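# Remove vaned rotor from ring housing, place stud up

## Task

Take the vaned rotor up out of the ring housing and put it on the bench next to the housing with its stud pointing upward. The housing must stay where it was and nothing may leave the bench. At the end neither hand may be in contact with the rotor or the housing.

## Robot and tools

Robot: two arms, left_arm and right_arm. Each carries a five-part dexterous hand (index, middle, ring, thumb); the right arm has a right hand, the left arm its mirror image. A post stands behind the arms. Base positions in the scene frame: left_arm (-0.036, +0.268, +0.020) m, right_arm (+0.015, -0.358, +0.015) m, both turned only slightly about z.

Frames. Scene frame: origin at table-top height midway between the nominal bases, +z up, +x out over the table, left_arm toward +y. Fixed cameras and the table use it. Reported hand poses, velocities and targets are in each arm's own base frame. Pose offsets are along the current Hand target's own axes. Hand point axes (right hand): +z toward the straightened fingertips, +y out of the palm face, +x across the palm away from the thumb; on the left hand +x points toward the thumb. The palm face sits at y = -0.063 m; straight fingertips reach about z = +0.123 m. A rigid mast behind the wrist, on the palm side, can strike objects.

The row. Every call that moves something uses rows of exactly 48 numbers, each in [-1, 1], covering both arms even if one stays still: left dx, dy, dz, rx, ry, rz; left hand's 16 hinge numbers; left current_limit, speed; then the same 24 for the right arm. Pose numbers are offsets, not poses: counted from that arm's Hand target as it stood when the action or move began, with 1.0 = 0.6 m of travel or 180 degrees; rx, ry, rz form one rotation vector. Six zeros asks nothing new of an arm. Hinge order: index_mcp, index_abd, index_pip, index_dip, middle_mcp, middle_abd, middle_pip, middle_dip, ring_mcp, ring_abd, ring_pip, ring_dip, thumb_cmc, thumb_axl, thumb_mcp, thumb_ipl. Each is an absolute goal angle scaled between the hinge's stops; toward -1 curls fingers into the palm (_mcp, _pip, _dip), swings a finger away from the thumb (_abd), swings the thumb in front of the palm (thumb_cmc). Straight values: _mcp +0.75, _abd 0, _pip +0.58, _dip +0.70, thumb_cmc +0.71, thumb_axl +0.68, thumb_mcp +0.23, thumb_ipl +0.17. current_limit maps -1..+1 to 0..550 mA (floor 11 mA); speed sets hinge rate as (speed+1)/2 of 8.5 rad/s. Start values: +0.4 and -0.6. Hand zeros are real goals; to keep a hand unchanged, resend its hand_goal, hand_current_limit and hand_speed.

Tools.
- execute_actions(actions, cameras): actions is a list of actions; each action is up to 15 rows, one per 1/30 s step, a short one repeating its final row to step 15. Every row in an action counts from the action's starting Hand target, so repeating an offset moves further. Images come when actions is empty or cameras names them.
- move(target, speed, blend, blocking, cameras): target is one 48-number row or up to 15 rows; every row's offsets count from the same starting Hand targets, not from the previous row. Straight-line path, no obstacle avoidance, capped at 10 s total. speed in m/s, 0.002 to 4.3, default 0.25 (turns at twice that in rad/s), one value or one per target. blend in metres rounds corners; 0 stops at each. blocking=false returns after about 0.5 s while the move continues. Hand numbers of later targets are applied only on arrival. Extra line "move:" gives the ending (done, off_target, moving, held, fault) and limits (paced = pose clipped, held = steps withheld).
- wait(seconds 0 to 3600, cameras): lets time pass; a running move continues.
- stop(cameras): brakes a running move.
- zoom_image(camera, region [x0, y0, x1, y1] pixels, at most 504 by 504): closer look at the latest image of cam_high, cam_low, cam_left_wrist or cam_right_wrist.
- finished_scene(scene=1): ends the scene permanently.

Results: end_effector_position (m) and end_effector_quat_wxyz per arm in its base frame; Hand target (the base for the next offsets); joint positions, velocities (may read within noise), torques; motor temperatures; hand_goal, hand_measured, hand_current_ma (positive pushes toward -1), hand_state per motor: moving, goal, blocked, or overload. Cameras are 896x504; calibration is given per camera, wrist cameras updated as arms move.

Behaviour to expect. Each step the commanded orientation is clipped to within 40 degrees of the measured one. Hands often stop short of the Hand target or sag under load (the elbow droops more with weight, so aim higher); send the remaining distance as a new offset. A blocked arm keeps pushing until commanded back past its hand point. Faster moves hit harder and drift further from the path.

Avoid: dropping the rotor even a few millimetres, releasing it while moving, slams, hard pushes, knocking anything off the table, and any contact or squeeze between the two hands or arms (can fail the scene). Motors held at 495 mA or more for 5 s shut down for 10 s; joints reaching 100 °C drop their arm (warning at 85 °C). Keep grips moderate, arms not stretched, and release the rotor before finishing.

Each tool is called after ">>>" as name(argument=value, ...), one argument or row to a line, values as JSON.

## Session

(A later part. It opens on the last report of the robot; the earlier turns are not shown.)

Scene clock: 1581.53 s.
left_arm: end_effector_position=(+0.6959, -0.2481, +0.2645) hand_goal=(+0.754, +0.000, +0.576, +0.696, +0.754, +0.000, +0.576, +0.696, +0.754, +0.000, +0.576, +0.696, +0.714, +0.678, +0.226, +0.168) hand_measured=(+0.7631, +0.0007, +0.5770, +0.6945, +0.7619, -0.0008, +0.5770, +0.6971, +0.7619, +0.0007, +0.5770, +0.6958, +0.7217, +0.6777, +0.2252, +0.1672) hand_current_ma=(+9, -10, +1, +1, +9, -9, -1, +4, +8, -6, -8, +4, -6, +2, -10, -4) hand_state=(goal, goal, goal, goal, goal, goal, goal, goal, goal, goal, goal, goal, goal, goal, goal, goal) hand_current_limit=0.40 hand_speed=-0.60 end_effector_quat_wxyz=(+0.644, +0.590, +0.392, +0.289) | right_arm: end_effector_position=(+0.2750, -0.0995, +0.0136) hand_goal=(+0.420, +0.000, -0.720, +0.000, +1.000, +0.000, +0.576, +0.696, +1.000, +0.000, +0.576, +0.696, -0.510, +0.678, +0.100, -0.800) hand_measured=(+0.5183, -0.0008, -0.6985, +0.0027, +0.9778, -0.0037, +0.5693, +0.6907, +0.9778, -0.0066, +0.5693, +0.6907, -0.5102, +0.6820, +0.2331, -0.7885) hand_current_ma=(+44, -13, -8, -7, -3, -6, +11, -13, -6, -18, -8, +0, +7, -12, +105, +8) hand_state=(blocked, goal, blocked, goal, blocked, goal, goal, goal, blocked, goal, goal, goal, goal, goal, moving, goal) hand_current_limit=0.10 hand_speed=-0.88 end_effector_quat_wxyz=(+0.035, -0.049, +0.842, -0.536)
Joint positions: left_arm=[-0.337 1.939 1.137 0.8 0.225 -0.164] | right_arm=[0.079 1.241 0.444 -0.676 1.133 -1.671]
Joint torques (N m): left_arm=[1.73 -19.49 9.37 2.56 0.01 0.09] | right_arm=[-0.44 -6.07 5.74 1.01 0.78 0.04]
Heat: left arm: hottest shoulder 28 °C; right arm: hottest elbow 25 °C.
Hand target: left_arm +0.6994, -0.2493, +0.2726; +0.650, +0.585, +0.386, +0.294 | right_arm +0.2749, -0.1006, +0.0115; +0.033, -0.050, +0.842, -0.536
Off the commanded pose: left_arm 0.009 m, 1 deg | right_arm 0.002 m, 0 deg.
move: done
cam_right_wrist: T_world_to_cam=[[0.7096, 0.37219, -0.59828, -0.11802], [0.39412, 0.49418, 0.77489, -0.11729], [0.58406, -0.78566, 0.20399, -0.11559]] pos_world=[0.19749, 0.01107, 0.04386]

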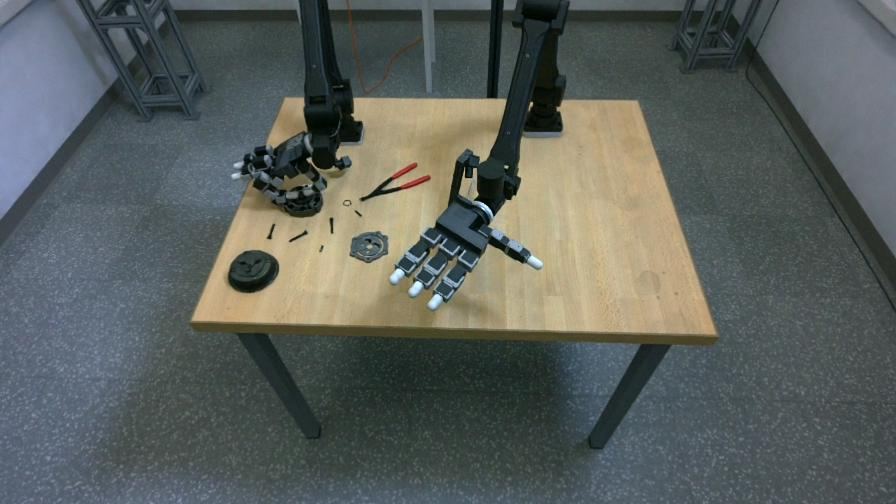

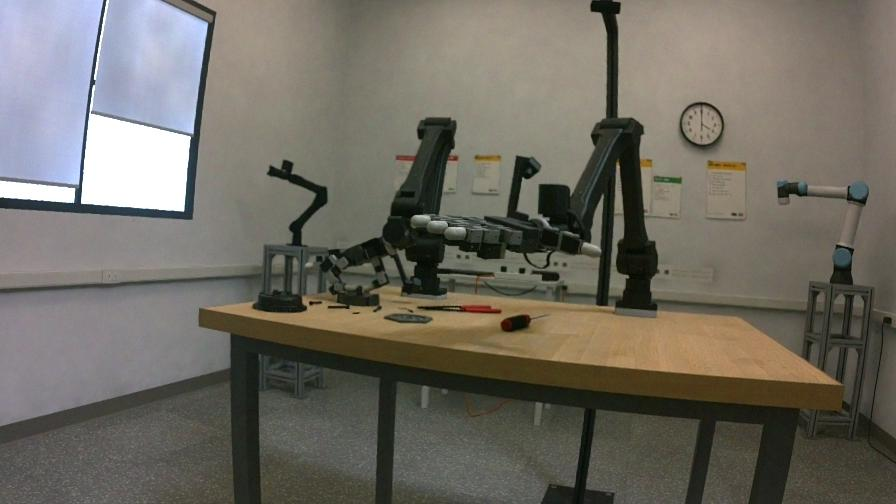

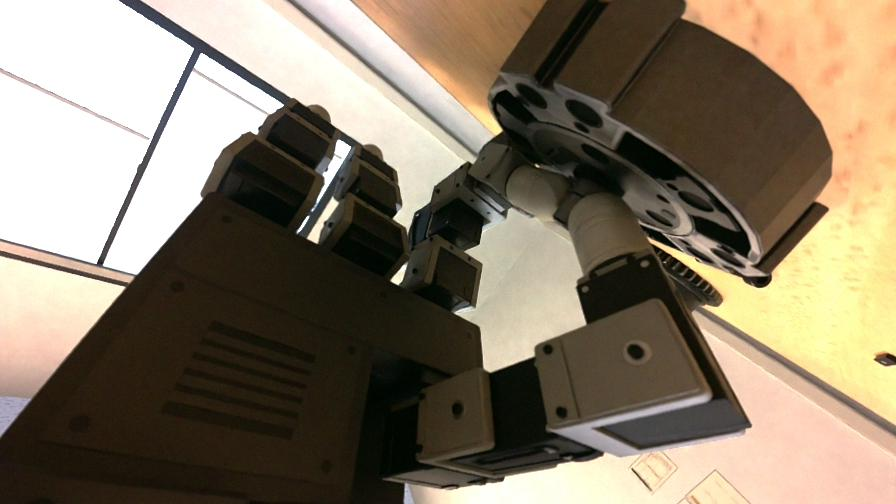

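>>> move(
  target=[
    [0,0,0,0,0,0,0.754,0,0.576,0.696,0.754,0,0.576,0.696,0.754,0,0.576,0.696,0.714,0.678,0.226,0.168,0.4,-0.6,0,0,0,0,0,0,0.28,0,-0.86,-0.09,1,0,0.576,0.696,1,0,0.576,0.696,-0.51,0.678,0.04,-0.90,0.4,-0.9],
  ],
  cameras=["cam_low","cam_right_wrist"],
  speed=0.06,
)

>>> zoom_image(
  camera="cam_low",
  region=[320, 250, 400, 314],
)

>>> zoom_image(
  camera="cam_right_wrist",
  region=[450, 50, 750, 270],
)

Scene clock: 1596.03 s.
left_arm: end_effector_position=(+0.6959, -0.2481, +0.2645) hand_goal=(+0.754, +0.000, +0.576, +0.696, +0.754, +0.000, +0.576, +0.696, +0.754, +0.000, +0.576, +0.696, +0.714, +0.678, +0.226, +0.168) hand_measured=(+0.7631, -0.0008, +0.5770, +0.6958, +0.7619, -0.0008, +0.5757, +0.6958, +0.7607, +0.0007, +0.5770, +0.6958, +0.7230, +0.6777, +0.2252, +0.1672) hand_current_ma=(+2, -13, -1, +1, +11, -8, -3, +6, +8, -6, -6, +7, -7, +1, -8, -3) hand_state=(goal, goal, goal, goal, goal, goal, goal, goal, goal, goal, goal, goal, goal, goal, goal, goal) hand_current_limit=0.40 hand_speed=-0.60 end_effector_quat_wxyz=(+0.644, +0.590, +0.392, +0.289) | right_arm: end_effector_position=(+0.2749, -0.0992, +0.0128) hand_goal=(+0.280, +0.000, -0.860, -0.090, +1.000, +0.000, +0.576, +0.696, +1.000, +0.000, +0.576, +0.696, -0.510, +0.678, +0.040, -0.900) hand_measured=(+0.5231, -0.0037, -0.6959, -0.0228, +0.9778, -0.0037, +0.5705, +0.6907, +0.9778, -0.0066, +0.5705, +0.6920, -0.5115, +0.6841, +0.2292, -0.7980) hand_current_ma=(+217, -5, +99, +16, -4, -1, +6, -6, -1, -6, -3, +5, +0, -5, +186, +89) hand_state=(blocked, goal, blocked, blocked, blocked, goal, goal, goal, blocked, goal, goal, goal, goal, goal, blocked, blocked) hand_current_limit=0.40 hand_speed=-0.90 end_effector_quat_wxyz=(+0.035, -0.050, +0.842, -0.536)
Joint positions: left_arm=[-0.337 1.939 1.137 0.8 0.225 -0.164] | right_arm=[0.079 1.244 0.444 -0.675 1.131 -1.671]
Joint torques (N m): left_arm=[1.55 -19.6 9.39 2.55 -0.01 0.1] | right_arm=[-0.26 -6.36 5.71 0.98 0.85 0.04]
Heat: left arm: hottest shoulder 28 °C; right arm: hottest elbow 25 °C.
Hand target: left_arm +0.6994, -0.2493, +0.2726; +0.650, +0.585, +0.386, +0.294 | right_arm +0.2749, -0.1006, +0.0115; +0.033, -0.050, +0.842, -0.536
Off the commanded pose: left_arm 0.009 m, 1 deg | right_arm 0.002 m, 0 deg.
move: done
cam_right_wrist: T_world_to_cam=[[0.70853, 0.37335, -0.59883, -0.11817], [0.39537, 0.49287, 0.77509, -0.11724], [0.58452, -0.78593, 0.2016, -0.11532]] pos_world=[0.19749, 0.01127, 0.04336]

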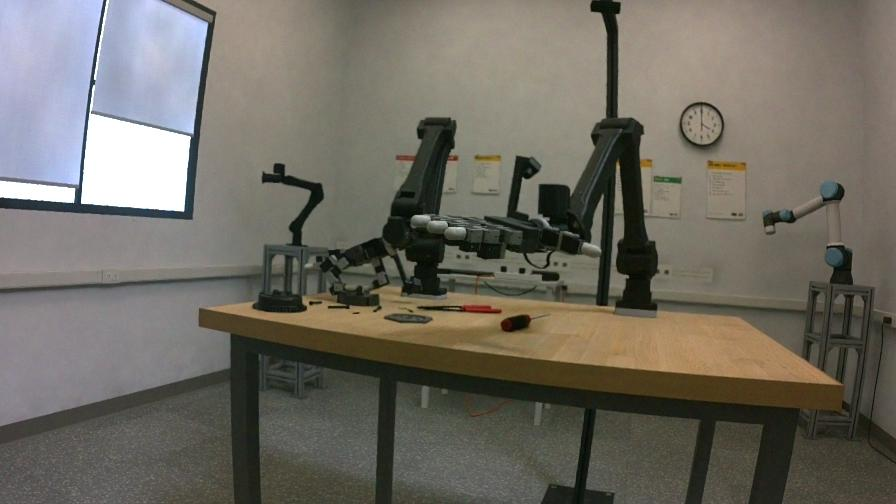

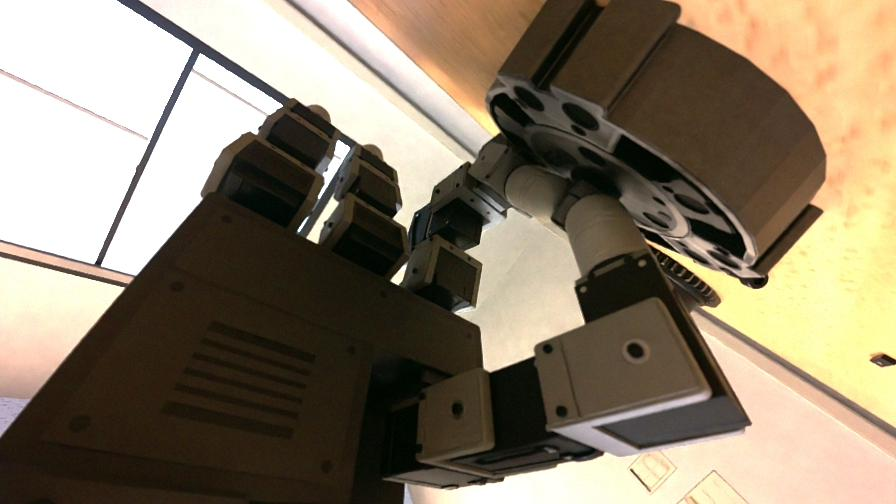

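Scaled by 6.300 from the camera's image (finer frame: 1280x720).

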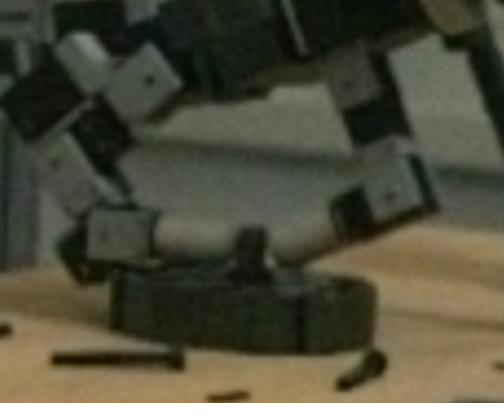

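Scaled by 1.680 from the camera's image (finer frame: 1280x720).

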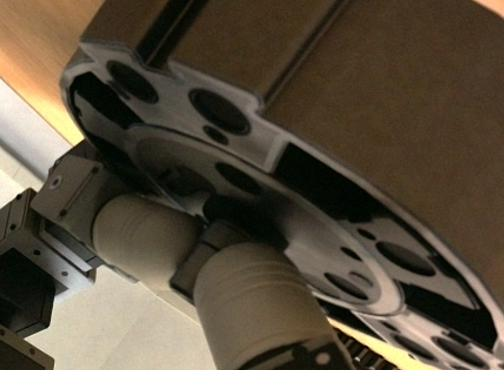

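>>> move(
  target=[
    [0,0,0,0,0,0,0.754,0,0.576,0.696,0.754,0,0.576,0.696,0.754,0,0.576,0.696,0.714,0.678,0.226,0.168,0.4,-0.6,0,0,0,0,0,0,0.1,0,-0.97,-0.15,1,0,0.576,0.696,1,0,0.576,0.696,-0.51,0.678,-0.10,-0.97,0.75,-0.93],
  ],
  cameras=["cam_low","cam_right_wrist"],
  speed=0.06,
)

>>> zoom_image(
  camera="cam_low",
  region=[320, 250, 400, 314],
)

>>> zoom_image(
  camera="cam_right_wrist",
  region=[450, 50, 750, 270],
)

Scene clock: 1609.83 s.
left_arm: end_effector_position=(+0.6959, -0.2481, +0.2645) hand_goal=(+0.754, +0.000, +0.576, +0.696, +0.754, +0.000, +0.576, +0.696, +0.754, +0.000, +0.576, +0.696, +0.714, +0.678, +0.226, +0.168) hand_measured=(+0.7631, +0.0007, +0.5770, +0.6958, +0.7619, -0.0008, +0.5770, +0.6958, +0.7619, +0.0007, +0.5770, +0.6958, +0.7217, +0.6777, +0.2262, +0.1681) hand_current_ma=(-3, -12, +2, +0, +11, -10, +2, +2, +4, -5, -2, +10, -4, -1, -7, -4) hand_state=(goal, goal, goal, goal, goal, goal, goal, goal, goal, goal, goal, goal, goal, goal, goal, goal) hand_current_limit=0.40 hand_speed=-0.60 end_effector_quat_wxyz=(+0.644, +0.590, +0.392, +0.289) | right_arm: end_effector_position=(+0.2724, -0.1019, +0.0121) hand_goal=(+0.100, +0.000, -0.970, -0.150, +1.000, +0.000, +0.576, +0.696, +1.000, +0.000, +0.576, +0.696, -0.510, +0.678, -0.100, -0.970) hand_measured=(+0.4773, -0.0023, -0.7985, -0.1999, +0.9778, -0.0037, +0.5705, +0.6907, +0.9778, -0.0066, +0.5705, +0.6920, -0.5680, +0.6409, +0.1074, -0.9600) hand_current_ma=(+440, -15, +104, -28, +1, -4, +4, -13, -2, -9, +1, +1, -22, -27, +221, +14) hand_state=(blocked, goal, blocked, blocked, blocked, goal, goal, goal, blocked, goal, goal, goal, blocked, blocked, blocked, goal) hand_current_limit=0.75 hand_speed=-0.93 end_effector_quat_wxyz=(+0.031, -0.049, +0.840, -0.539)
Joint positions: left_arm=[-0.337 1.939 1.137 0.8 0.225 -0.164] | right_arm=[0.074 1.246 0.439 -0.673 1.139 -1.672]
Joint torques (N m): left_arm=[1.96 -19.37 9.4 2.56 -0.01 0.07] | right_arm=[0.09 -6.53 5.97 0.91 0.58 0.03]
Heat: left arm: hottest shoulder 28 °C; right arm: hottest elbow 25 °C.
Hand target: left_arm +0.6994, -0.2493, +0.2726; +0.650, +0.585, +0.386, +0.294 | right_arm +0.2748, -0.1007, +0.0115; +0.033, -0.050, +0.842, -0.536
Off the commanded pose: left_arm 0.009 m, 1 deg | right_arm 0.003 m, 0 deg.
move: done
cam_right_wrist: T_world_to_cam=[[0.70774, 0.36447, -0.6052, -0.11641], [0.40163, 0.49718, 0.7691, -0.11555], [0.5812, -0.78739, 0.20549, -0.11508]] pos_world=[0.19568, 0.00927, 0.04206]

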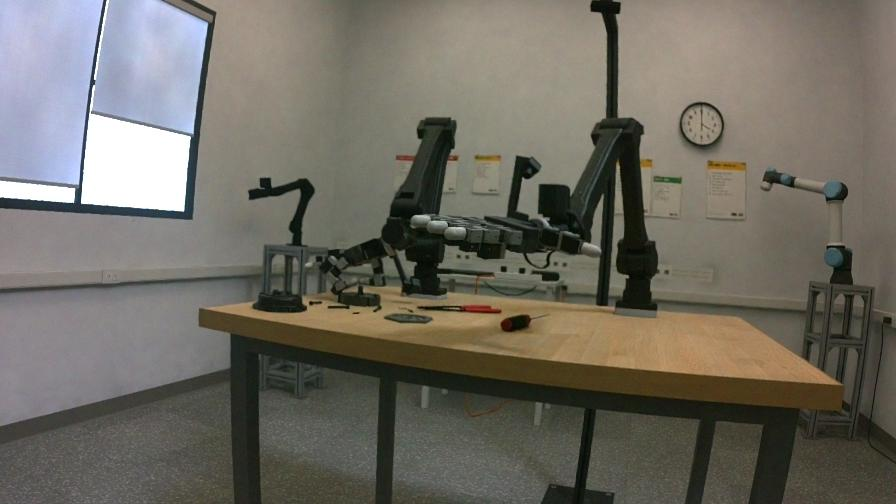

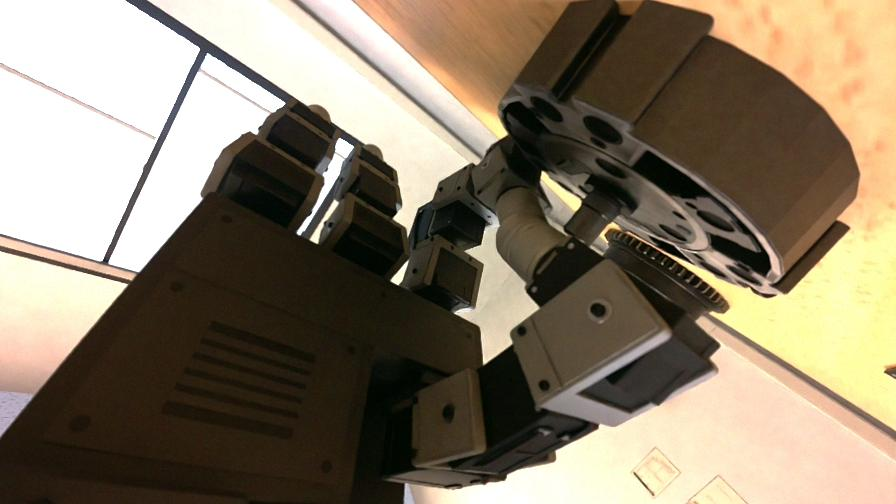

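Scaled by 6.300 from the camera's image (finer frame: 1280x720).

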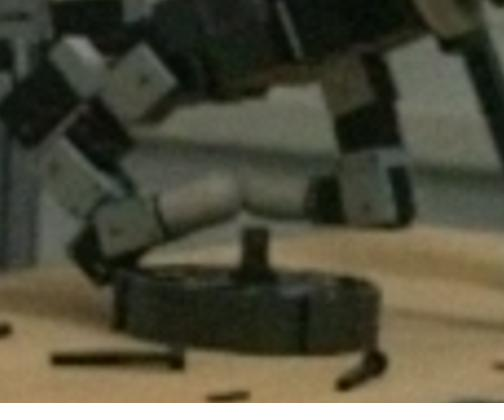

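Scaled by 1.680 from the camera's image (finer frame: 1280x720).

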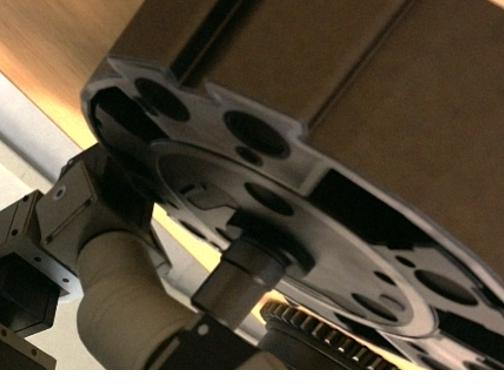

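>>> move(
  target=[
    [0,0,0,0,0,0,0.754,0,0.576,0.696,0.754,0,0.576,0.696,0.754,0,0.576,0.696,0.714,0.678,0.226,0.168,0.4,-0.6,0,0,0,0,0,0,0.7,0,-0.6,0.2,1,0,0.576,0.696,1,0,0.576,0.696,-0.47,0.678,0.4,-0.6,0.4,-0.7],
    [0,0,0,0,0,0,0.754,0,0.576,0.696,0.754,0,0.576,0.696,0.754,0,0.576,0.696,0.714,0.678,0.226,0.168,0.4,-0.6,0,-0.227,-0.106,0,0,0,0.7,0,-0.6,0.2,1,0,0.576,0.696,1,0,0.576,0.696,-0.47,0.678,0.4,-0.6,0.4,-0.7],
  ],
  cameras=["cam_high","cam_low","cam_right_wrist"],
  speed=0.1,
)

>>> zoom_image(
  camera="cam_low",
  region=[320, 260, 400, 314],
)

>>> zoom_image(
  camera="cam_high",
  region=[230, 160, 420, 300],
)

Scene clock: 1807.43 s.
left_arm: end_effector_position=(+0.6959, -0.2481, +0.2645) hand_goal=(+0.754, +0.000, +0.576, +0.696, +0.754, +0.000, +0.576, +0.696, +0.754, +0.000, +0.576, +0.696, +0.714, +0.678, +0.226, +0.168) hand_measured=(+0.7631, +0.0007, +0.5770, +0.6958, +0.7607, +0.0007, +0.5770, +0.6971, +0.7619, +0.0007, +0.5770, +0.6958, +0.7230, +0.6767, +0.2252, +0.1672) hand_current_ma=(+4, -7, -2, +1, +10, -9, +0, +1, +8, -9, -3, +10, -5, -1, -14, -2) hand_state=(goal, goal, goal, goal, goal, goal, goal, goal, goal, goal, goal, goal, goal, goal, goal, goal) hand_current_limit=0.40 hand_speed=-0.60 end_effector_quat_wxyz=(+0.644, +0.590, +0.392, +0.289) | right_arm: end_effector_position=(+0.2603, -0.1020, +0.1423) hand_goal=(+0.700, +0.000, -0.600, +0.200, +1.000, +0.000, +0.576, +0.696, +1.000, +0.000, +0.576, +0.696, -0.470, +0.678, +0.400, -0.600) hand_measured=(+0.6630, -0.0023, -0.6048, +0.1925, +0.9778, -0.0052, +0.5705, +0.6907, +0.9766, -0.0081, +0.5693, +0.6907, -0.4788, +0.6725, +0.3875, -0.6036) hand_current_ma=(-14, -5, -3, +0, -8, -6, +12, -12, -4, -4, -6, +4, +7, -17, -11, +2) hand_state=(blocked, goal, goal, goal, blocked, goal, goal, goal, blocked, goal, goal, goal, goal, goal, goal, goal) hand_current_limit=0.40 hand_speed=-0.70 end_effector_quat_wxyz=(+0.013, -0.064, +0.841, -0.537)
Joint positions: left_arm=[-0.337 1.939 1.137 0.8 0.225 -0.164] | right_arm=[0.073 0.962 0.663 -1.211 1.133 -1.69]
Joint torques (N m): left_arm=[1.96 -19.49 9.32 2.43 0 0.08] | right_arm=[0.09 -5.66 11.23 0.23 0.78 0.19]
Heat: left arm: hottest shoulder 28 °C; right arm: hottest elbow 24 °C.
Hand target: left_arm +0.6994, -0.2493, +0.2726; +0.650, +0.585, +0.386, +0.294 | right_arm +0.2745, -0.1007, +0.1618; +0.033, -0.050, +0.842, -0.536
Off the commanded pose: left_arm 0.009 m, 1 deg | right_arm 0.024 m, 3 deg.
move: off_target (right_arm)
cam_right_wrist: T_world_to_cam=[[0.6762, 0.37076, -0.63663, -0.0157], [0.43368, 0.49822, 0.75079, -0.21636], [0.59554, -0.78378, 0.17611, -0.13403]] pos_world=[0.18427, 0.00857, 0.17605]

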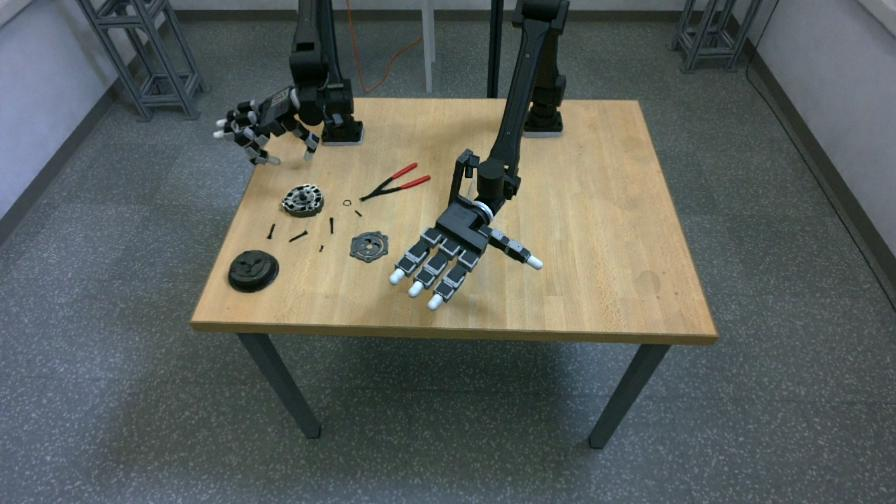

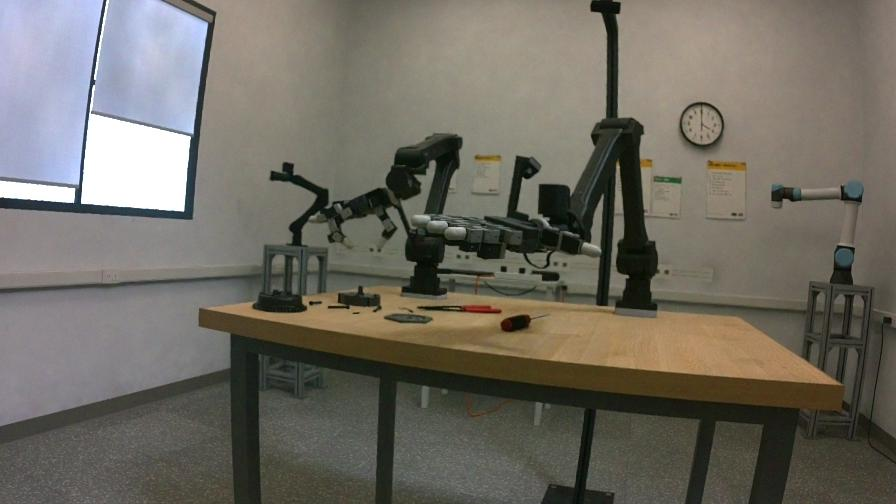

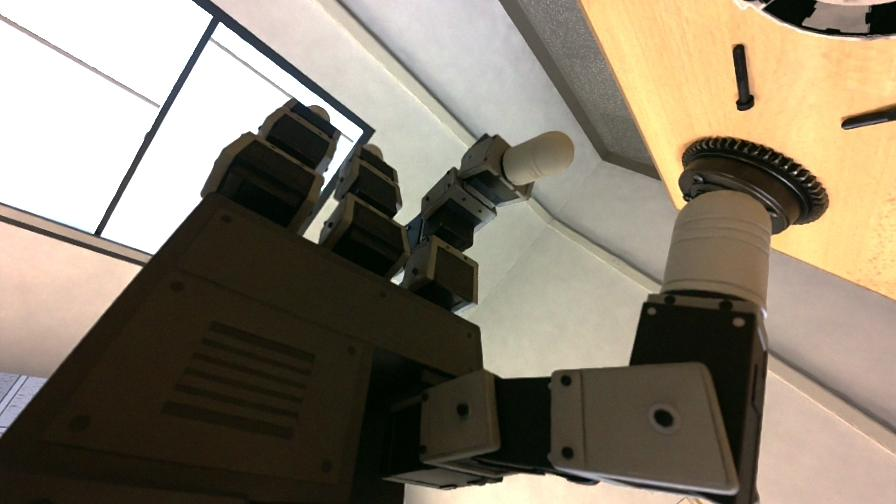

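Scaled by 6.300 from the camera's image (finer frame: 1280x720).

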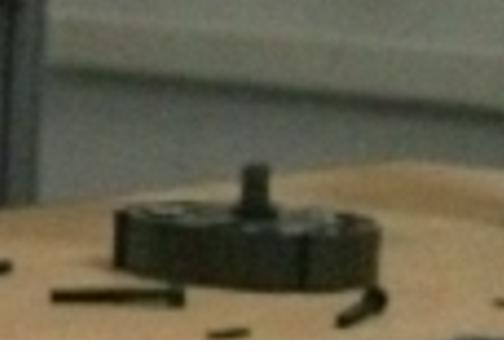

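Scaled by 2.653 from the camera's image (finer frame: 1280x720).

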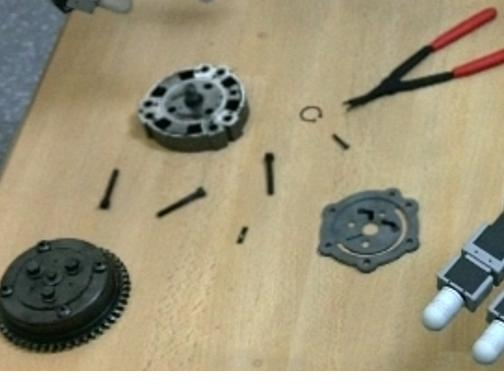

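>>> move(
  target=[0,0,0,0,0,0,0.754,0,-0.664,-0.536,0.754,0,0.576,0.696,0.754,0,0.576,0.696,0.714,0.678,0.226,0.168,0.4,0.0,0,0,0,0,0,0,0.7,0,-0.6,0.2,1,0,0.576,0.696,1,0,0.576,0.696,-0.47,0.678,0.4,-0.6,0.4,-0.7],
  cameras=["cam_left_wrist"],
  speed=0.1,
)

>>> zoom_image(
  camera="cam_left_wrist",
  region=[380, 80, 720, 330],
)

Scene clock: 1816.53 s.
left_arm: end_effector_position=(+0.6959, -0.2481, +0.2645) hand_goal=(+0.754, +0.000, -0.664, -0.536, +0.754, +0.000, +0.576, +0.696, +0.754, +0.000, +0.576, +0.696, +0.714, +0.678, +0.226, +0.168) hand_measured=(+0.7643, +0.0007, -0.6625, -0.5401, +0.7619, +0.0007, +0.5757, +0.6958, +0.7619, +0.0007, +0.5770, +0.6958, +0.7217, +0.6777, +0.2252, +0.1681) hand_current_ma=(+2, -11, +3, -2, +13, -7, +1, +3, +9, -7, -4, +8, -7, +0, -5, -1) hand_state=(goal, goal, goal, goal, goal, goal, goal, goal, goal, goal, goal, goal, goal, goal, goal, goal) hand_current_limit=0.40 hand_speed=0.00 end_effector_quat_wxyz=(+0.644, +0.590, +0.392, +0.289) | right_arm: end_effector_position=(+0.2603, -0.1020, +0.1423) hand_goal=(+0.700, +0.000, -0.600, +0.200, +1.000, +0.000, +0.576, +0.696, +1.000, +0.000, +0.576, +0.696, -0.470, +0.678, +0.400, -0.600) hand_measured=(+0.6630, -0.0023, -0.6048, +0.1925, +0.9778, -0.0037, +0.5705, +0.6907, +0.9778, -0.0066, +0.5705, +0.6907, -0.4776, +0.6725, +0.3875, -0.6036) hand_current_ma=(-7, -12, -2, -8, -4, +4, +7, -10, +1, -10, -6, +11, +7, -6, -3, +6) hand_state=(blocked, goal, goal, goal, blocked, goal, goal, goal, blocked, goal, goal, goal, goal, goal, goal, goal) hand_current_limit=0.40 hand_speed=-0.70 end_effector_quat_wxyz=(+0.013, -0.064, +0.841, -0.537)
Joint positions: left_arm=[-0.337 1.939 1.137 0.8 0.225 -0.164] | right_arm=[0.073 0.962 0.663 -1.211 1.133 -1.69]
Joint torques (N m): left_arm=[1.96 -19.37 9.4 2.51 -0.03 0.09] | right_arm=[0.09 -5.6 11.23 0.16 0.79 0.19]
Heat: left arm: hottest shoulder 28 °C; right arm: hottest elbow 26 °C.
Hand target: left_arm +0.6994, -0.2493, +0.2726; +0.650, +0.585, +0.386, +0.294 | right_arm +0.2746, -0.1007, +0.1618; +0.033, -0.050, +0.842, -0.536
Off the commanded pose: left_arm 0.009 m, 1 deg | right_arm 0.024 m, 3 deg.
move: done

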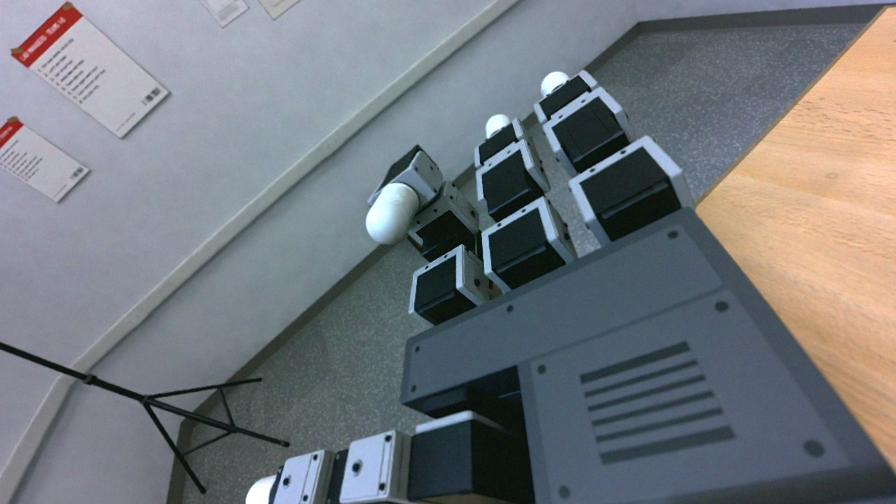

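Scaled by 1.482 from the camera's image (finer frame: 1280x720).

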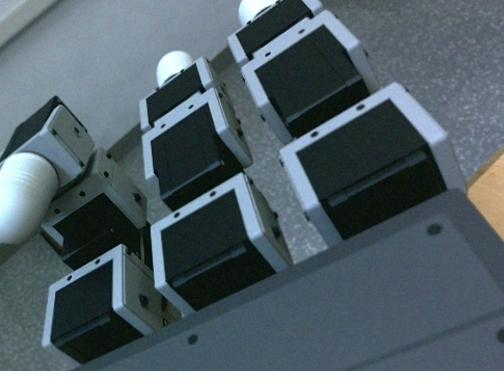

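>>> move(
  target=[0,0,0,0,0,0,0.754,0,-0.591,-1.0,0.754,0,0.576,0.696,0.754,0,0.576,0.696,0.714,0.678,0.226,0.168,0.0,-0.5,0,0,0,0,0,0,0.7,0,-0.6,0.2,1,0,0.576,0.696,1,0,0.576,0.696,-0.47,0.678,0.4,-0.6,0.4,-0.7],
  cameras=["cam_left_wrist","cam_high"],
  speed=0.1,
)

>>> zoom_image(
  camera="cam_left_wrist",
  region=[340, 80, 600, 330],
)

>>> zoom_image(
  camera="cam_high",
  region=[370, 170, 560, 320],
)

Scene clock: 1845.63 s.
left_arm: end_effector_position=(+0.6959, -0.2481, +0.2645) hand_goal=(+0.754, +0.000, -0.590, -1.000, +0.754, +0.000, +0.576, +0.696, +0.754, +0.000, +0.576, +0.696, +0.714, +0.678, +0.226, +0.168) hand_measured=(+0.7655, -0.0008, -0.5881, -1.0000, +0.7619, +0.0007, +0.5770, +0.6971, +0.7619, +0.0007, +0.5757, +0.6958, +0.7230, +0.6777, +0.2262, +0.1681) hand_current_ma=(+5, -12, -1, +2, +8, -7, -6, +4, +7, -6, -6, +9, +2, -1, -4, -2) hand_state=(goal, goal, goal, goal, goal, goal, goal, goal, goal, goal, goal, goal, goal, goal, goal, goal) hand_current_limit=0.00 hand_speed=-0.50 end_effector_quat_wxyz=(+0.644, +0.590, +0.392, +0.289) | right_arm: end_effector_position=(+0.2603, -0.1020, +0.1423) hand_goal=(+0.700, +0.000, -0.600, +0.200, +1.000, +0.000, +0.576, +0.696, +1.000, +0.000, +0.576, +0.696, -0.470, +0.678, +0.400, -0.600) hand_measured=(+0.6618, -0.0037, -0.6035, +0.1938, +0.9778, -0.0037, +0.5705, +0.6907, +0.9778, -0.0081, +0.5705, +0.6920, -0.4788, +0.6714, +0.3875, -0.6027) hand_current_ma=(-17, -10, -3, -2, +3, +3, +5, -8, +0, -8, -6, +8, +5, -6, -15, +7) hand_state=(blocked, goal, goal, goal, blocked, goal, goal, goal, blocked, goal, goal, goal, goal, goal, goal, goal) hand_current_limit=0.40 hand_speed=-0.70 end_effector_quat_wxyz=(+0.013, -0.064, +0.841, -0.537)
Joint positions: left_arm=[-0.337 1.939 1.137 0.8 0.225 -0.164] | right_arm=[0.073 0.962 0.663 -1.211 1.133 -1.69]
Joint torques (N m): left_arm=[1.73 -19.31 9.36 2.51 -0.03 0.09] | right_arm=[0.09 -5.6 11.22 0.16 0.78 0.19]
Heat: left arm: hottest shoulder 28 °C; right arm: hottest elbow 29 °C.
Hand target: left_arm +0.6994, -0.2493, +0.2726; +0.650, +0.585, +0.386, +0.294 | right_arm +0.2746, -0.1007, +0.1618; +0.033, -0.050, +0.842, -0.536
Off the commanded pose: left_arm 0.009 m, 1 deg | right_arm 0.024 m, 3 deg.
move: done
Images, in order (width x height): cam_high 896x504, cam_left_wrist 896x504.

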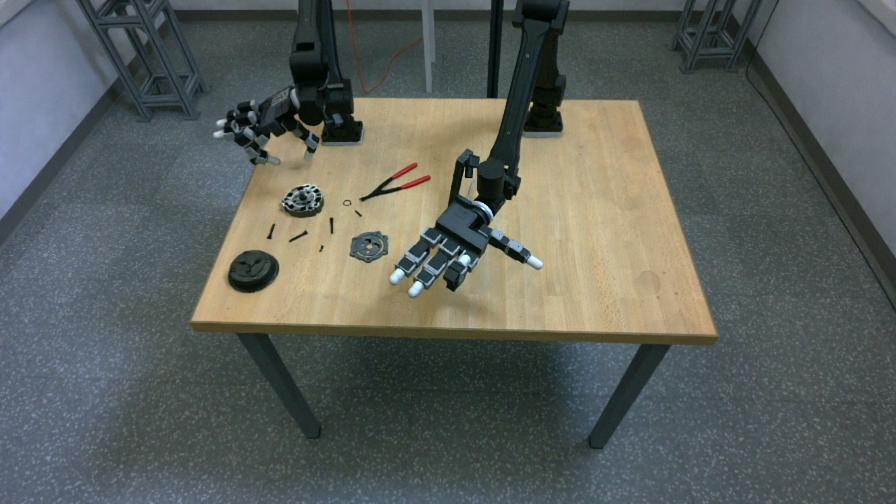

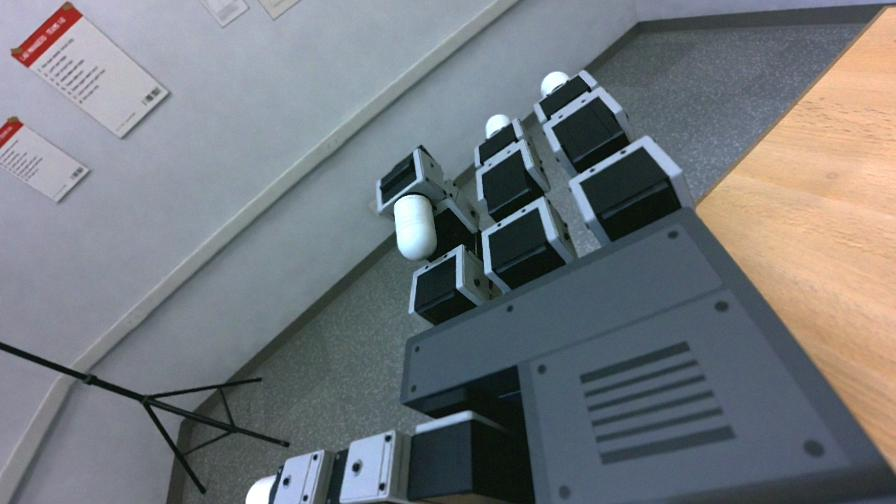

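Scaled by 1.938 from the camera's image (finer frame: 1280x720).

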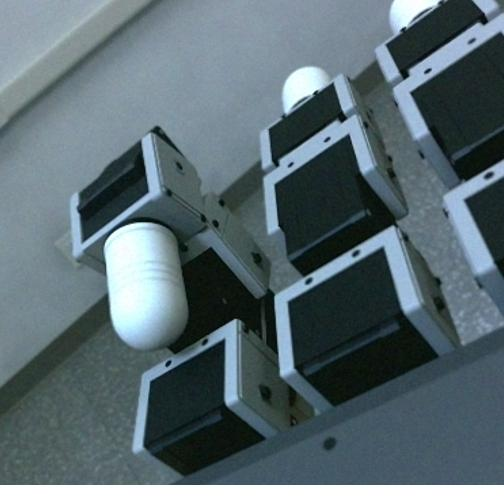

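Scaled by 2.653 from the camera's image (finer frame: 1280x720).

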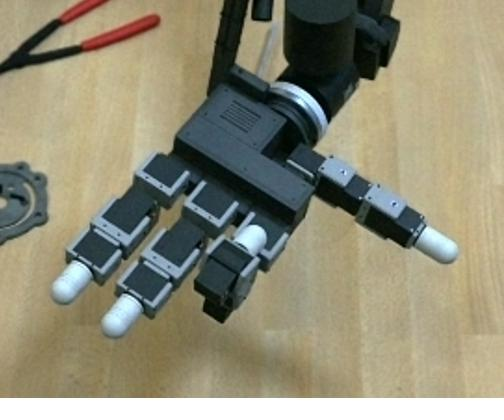

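>>> zoom_image(
  camera="cam_high",
  region=[270, 160, 340, 222],
)

Scaled by 7.200 from the camera's image (finer frame: 1280x720).

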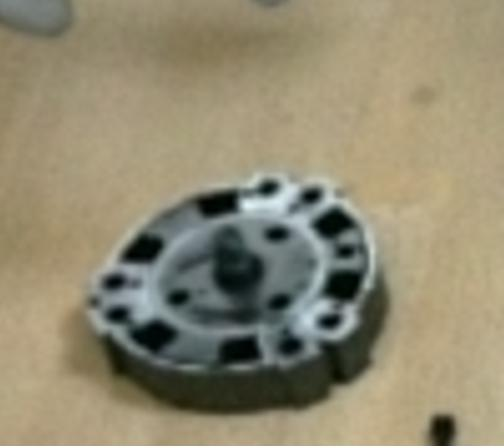

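>>> move(
  target=[
    [0,0,0,0,0,0,0.754,0,0.576,0.696,0.754,0,0.576,0.696,0.754,0,0.576,0.696,0.714,0.678,0.226,0.168,0.4,-0.6,-0.0087,0.1277,0.0642,0.0278,0,0,0.529,0,-0.689,0.261,1,0,0.576,0.696,1,0,0.576,0.696,-0.49,0.678,0.366,-0.684,0.4,-0.7],
    [0,0,0,0,0,0,0.754,0,0.576,0.696,0.754,0,0.576,0.696,0.754,0,0.576,0.696,0.714,0.678,0.226,0.168,0.4,-0.6,-0.0087,0.2032,0.0993,0.0278,0,0,0.535,0,-0.689,0.261,1,0,0.576,0.696,1,0,0.576,0.696,-0.49,0.678,0.366,-0.684,0.4,-0.7],
  ],
  cameras=["cam_high","cam_low","cam_right_wrist"],
  speed=0.08,
)

>>> zoom_image(
  camera="cam_high",
  region=[270, 160, 340, 222],
)

>>> zoom_image(
  camera="cam_low",
  region=[320, 250, 400, 314],
)

>>> zoom_image(
  camera="cam_right_wrist",
  region=[450, 20, 800, 270],
)

Scene clock: 2035.40 s.
left_arm: end_effector_position=(+0.6959, -0.2481, +0.2645) hand_goal=(+0.754, +0.000, +0.576, +0.696, +0.754, +0.000, +0.576, +0.696, +0.754, +0.000, +0.576, +0.696, +0.714, +0.678, +0.226, +0.168) hand_measured=(+0.7655, -0.0008, +0.5808, +0.6971, +0.7619, +0.0007, +0.5770, +0.6958, +0.7619, -0.0008, +0.5770, +0.6958, +0.7217, +0.6777, +0.2262, +0.1681) hand_current_ma=(-1, -12, -4, +1, +8, -11, -1, +4, +7, -9, -7, +9, -4, +3, -6, -4) hand_state=(goal, goal, goal, goal, goal, goal, goal, goal, goal, goal, goal, goal, goal, goal, goal, goal) hand_current_limit=0.40 hand_speed=-0.60 end_effector_quat_wxyz=(+0.644, +0.590, +0.392, +0.289) | right_arm: end_effector_position=(+0.2788, -0.1033, +0.0276) hand_goal=(+0.536, +0.000, -0.688, +0.262, +1.000, +0.000, +0.576, +0.696, +1.000, +0.000, +0.576, +0.696, -0.490, +0.678, +0.366, -0.684) hand_measured=(+0.5171, -0.0023, -0.6779, +0.2562, +0.9778, -0.0037, +0.5705, +0.6907, +0.9766, -0.0066, +0.5705, +0.6920, -0.4876, +0.6725, +0.3657, -0.6789) hand_current_ma=(+1, -12, -9, +9, -1, -13, +7, -9, +2, -11, -6, +7, +6, -10, -11, +4) hand_state=(goal, goal, goal, goal, blocked, goal, goal, goal, blocked, goal, goal, goal, goal, goal, goal, goal) hand_current_limit=0.40 hand_speed=-0.70 end_effector_quat_wxyz=(+0.032, -0.049, +0.819, -0.571)
Joint positions: left_arm=[-0.337 1.939 1.137 0.8 0.225 -0.164] | right_arm=[0.112 1.265 0.477 -0.775 1.218 -1.583]
Joint torques (N m): left_arm=[1.79 -19.37 9.37 2.56 0.01 0.1] | right_arm=[0.44 -6.36 5.63 0.83 0.99 0.16]
Heat: left arm: hottest shoulder 28 °C; right arm: hottest elbow 32 °C.
Hand target: left_arm +0.6994, -0.2493, +0.2726; +0.650, +0.585, +0.386, +0.294 | right_arm +0.2804, -0.1024, +0.0262; +0.035, -0.048, +0.818, -0.572
Off the commanded pose: left_arm 0.009 m, 1 deg | right_arm 0.002 m, 0 deg.
move: done
cam_right_wrist: T_world_to_cam=[[0.7114, 0.31743, -0.62702, -0.11622], [0.39671, 0.55507, 0.73111, -0.12093], [0.58011, -0.76886, 0.26895, -0.12261]] pos_world=[0.20178, 0.00974, 0.04851]

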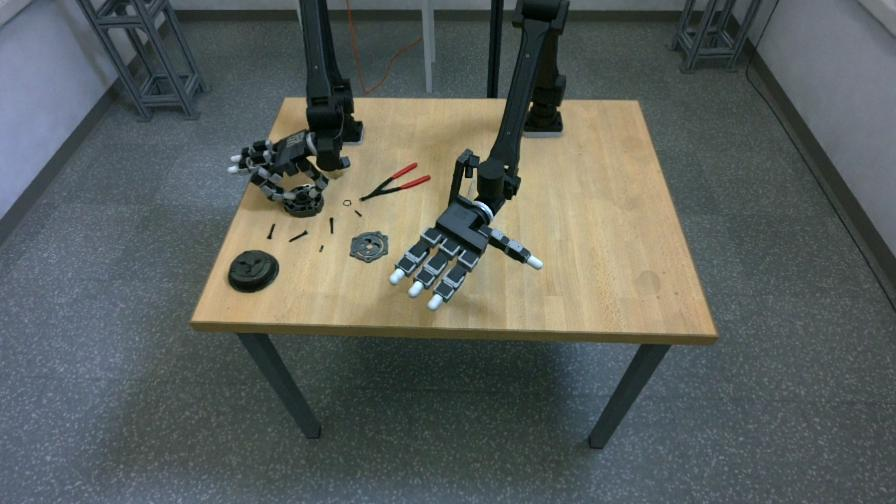

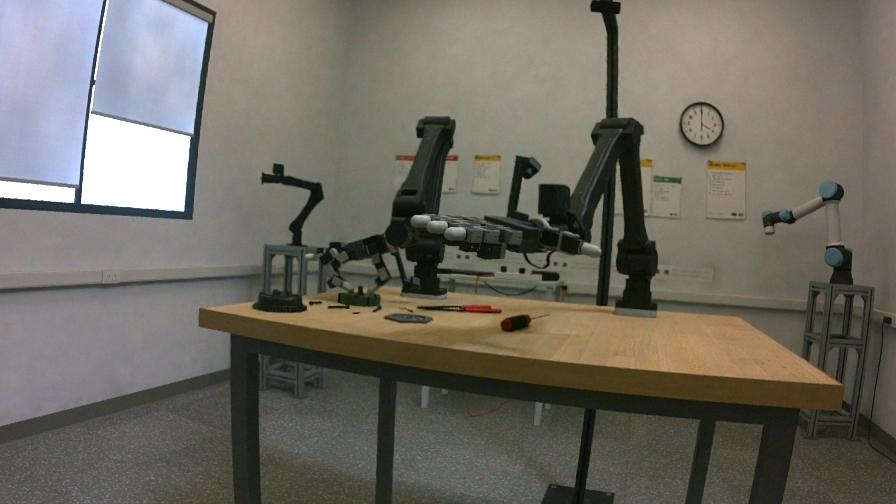

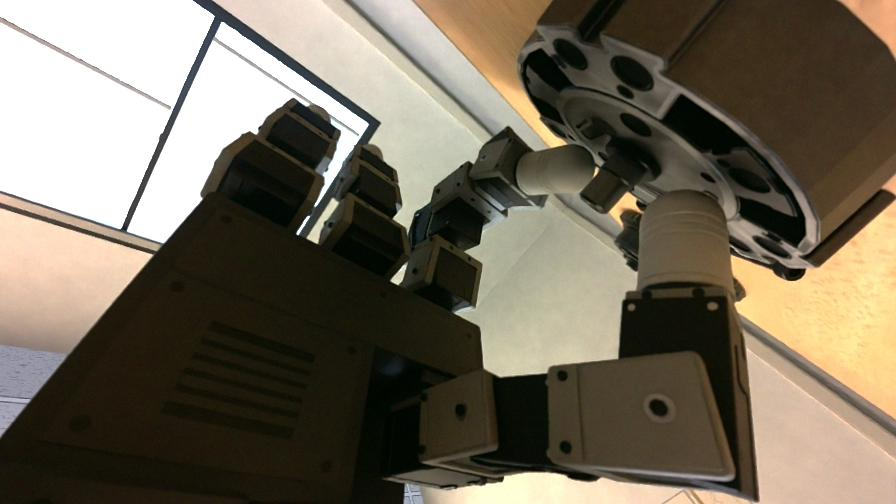

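Scaled by 7.200 from the camera's image (finer frame: 1280x720).

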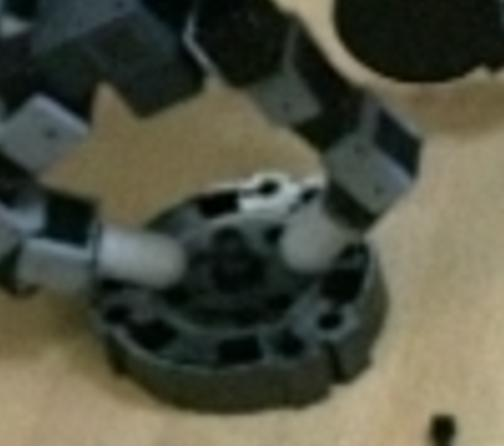

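Scaled by 6.300 from the camera's image (finer frame: 1280x720).

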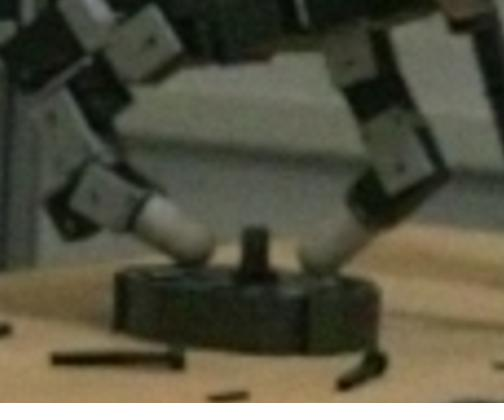

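Scaled by 1.440 from the camera's image (finer frame: 1280x720).

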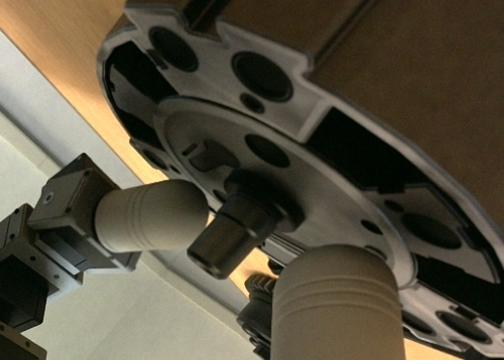

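>>> move(
  target=[
    [0,0,0,0,0,0,0.754,0,0.576,0.696,0.754,0,0.576,0.696,0.754,0,0.576,0.696,0.714,0.678,0.226,0.168,0.4,-0.6,0,0,0,0,0,0,0.43,0,-0.615,0.261,1,0,0.576,0.696,1,0,0.576,0.696,-0.49,0.678,0.31,-0.68,0.2,-0.85],
    [0,0,0,0,0,0,0.754,0,0.576,0.696,0.754,0,0.576,0.696,0.754,0,0.576,0.696,0.714,0.678,0.226,0.168,0.4,-0.6,0,0,0,0,0,0,0.27,0,-0.62,0.22,1,0,0.576,0.696,1,0,0.576,0.696,-0.49,0.678,0.14,-0.68,0.1,-0.88],
  ],
  cameras=["cam_high","cam_low","cam_right_wrist"],
  speed=0.08,
)

>>> zoom_image(
  camera="cam_low",
  region=[320, 250, 400, 314],
)

>>> zoom_image(
  camera="cam_right_wrist",
  region=[450, 20, 800, 270],
)

Scene clock: 2065.80 s.
left_arm: end_effector_position=(+0.6959, -0.2481, +0.2645) hand_goal=(+0.754, +0.000, +0.576, +0.696, +0.754, +0.000, +0.576, +0.696, +0.754, +0.000, +0.576, +0.696, +0.714, +0.678, +0.226, +0.168) hand_measured=(+0.7643, +0.0007, +0.5795, +0.6971, +0.7619, -0.0008, +0.5770, +0.6971, +0.7619, -0.0008, +0.5757, +0.6958, +0.7217, +0.6767, +0.2252, +0.1681) hand_current_ma=(+2, -7, -3, +5, +12, -10, +1, +3, +7, -6, -6, +8, -4, +2, -5, -3) hand_state=(goal, goal, goal, goal, goal, goal, goal, goal, goal, goal, goal, goal, goal, goal, goal, goal) hand_current_limit=0.40 hand_speed=-0.60 end_effector_quat_wxyz=(+0.644, +0.590, +0.392, +0.289) | right_arm: end_effector_position=(+0.2788, -0.1037, +0.0279) hand_goal=(+0.270, +0.000, -0.620, +0.220, +1.000, +0.000, +0.576, +0.696, +1.000, +0.000, +0.576, +0.696, -0.490, +0.678, +0.140, -0.680) hand_measured=(+0.3748, -0.0037, -0.5984, +0.2320, +0.9778, -0.0037, +0.5705, +0.6894, +0.9778, -0.0081, +0.5705, +0.6907, -0.4901, +0.6704, +0.2509, -0.6694) hand_current_ma=(+47, -16, +3, -3, -1, +1, +10, -1, -13, -6, -13, +1, +2, -10, +79, +6) hand_state=(blocked, goal, blocked, goal, blocked, goal, goal, goal, blocked, goal, goal, goal, goal, goal, blocked, goal) hand_current_limit=0.10 hand_speed=-0.88 end_effector_quat_wxyz=(+0.032, -0.049, +0.818, -0.572)
Joint positions: left_arm=[-0.337 1.939 1.137 0.8 0.225 -0.164] | right_arm=[0.112 1.265 0.477 -0.775 1.22 -1.583]
Joint torques (N m): left_arm=[1.44 -19.31 9.43 2.52 -0.01 0.08] | right_arm=[0.44 -6.42 5.63 0.83 0.91 0.16]
Heat: left arm: hottest shoulder 28 °C; right arm: hottest elbow 29 °C.
Hand target: left_arm +0.6994, -0.2493, +0.2726; +0.650, +0.585, +0.386, +0.294 | right_arm +0.2804, -0.1024, +0.0262; +0.035, -0.048, +0.818, -0.572
Off the commanded pose: left_arm 0.009 m, 1 deg | right_arm 0.003 m, 0 deg.
move: done
cam_right_wrist: T_world_to_cam=[[0.71161, 0.31595, -0.62752, -0.1162], [0.39648, 0.55677, 0.72994, -0.12071], [0.58001, -0.76823, 0.27093, -0.12298]] pos_world=[0.20188, 0.00944, 0.04852]

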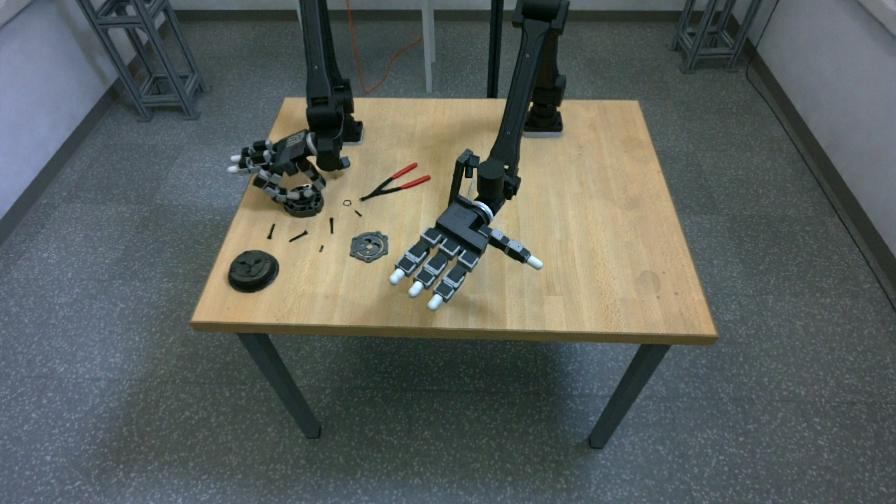

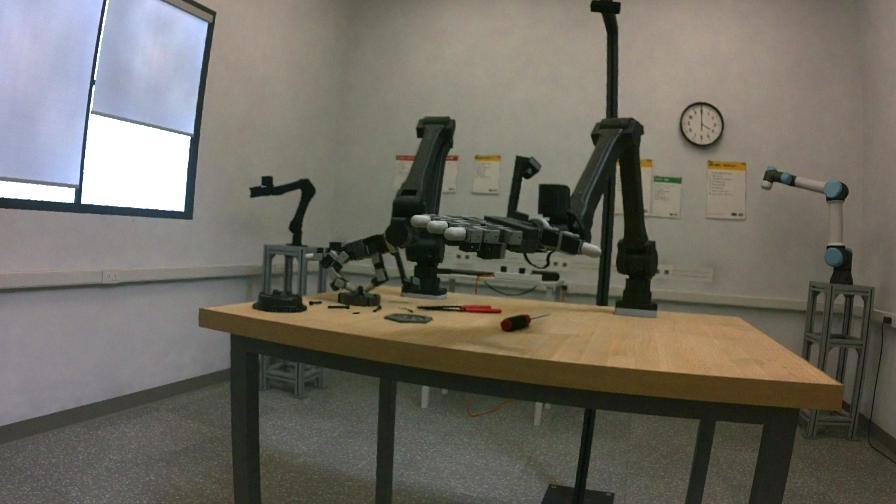

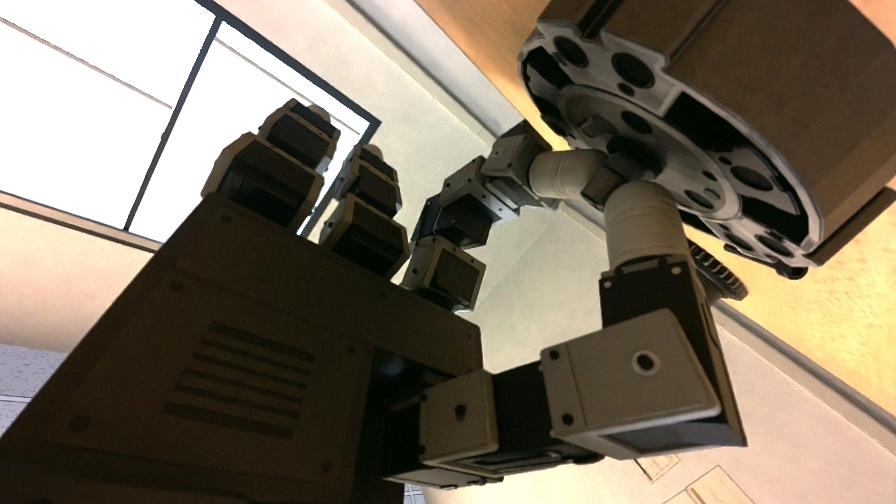

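Scaled by 6.300 from the camera's image (finer frame: 1280x720).

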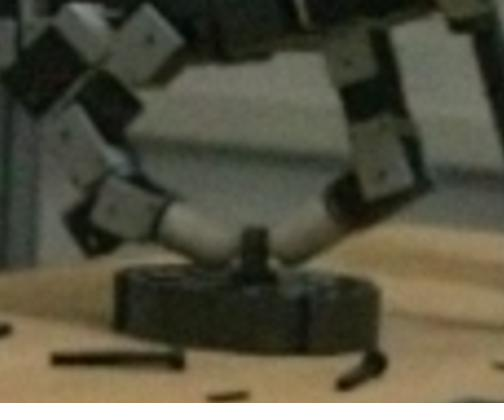

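Scaled by 1.440 from the camera's image (finer frame: 1280x720).

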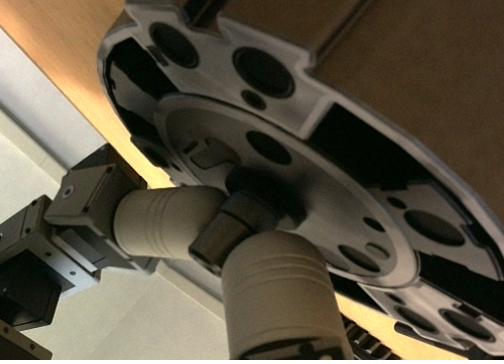

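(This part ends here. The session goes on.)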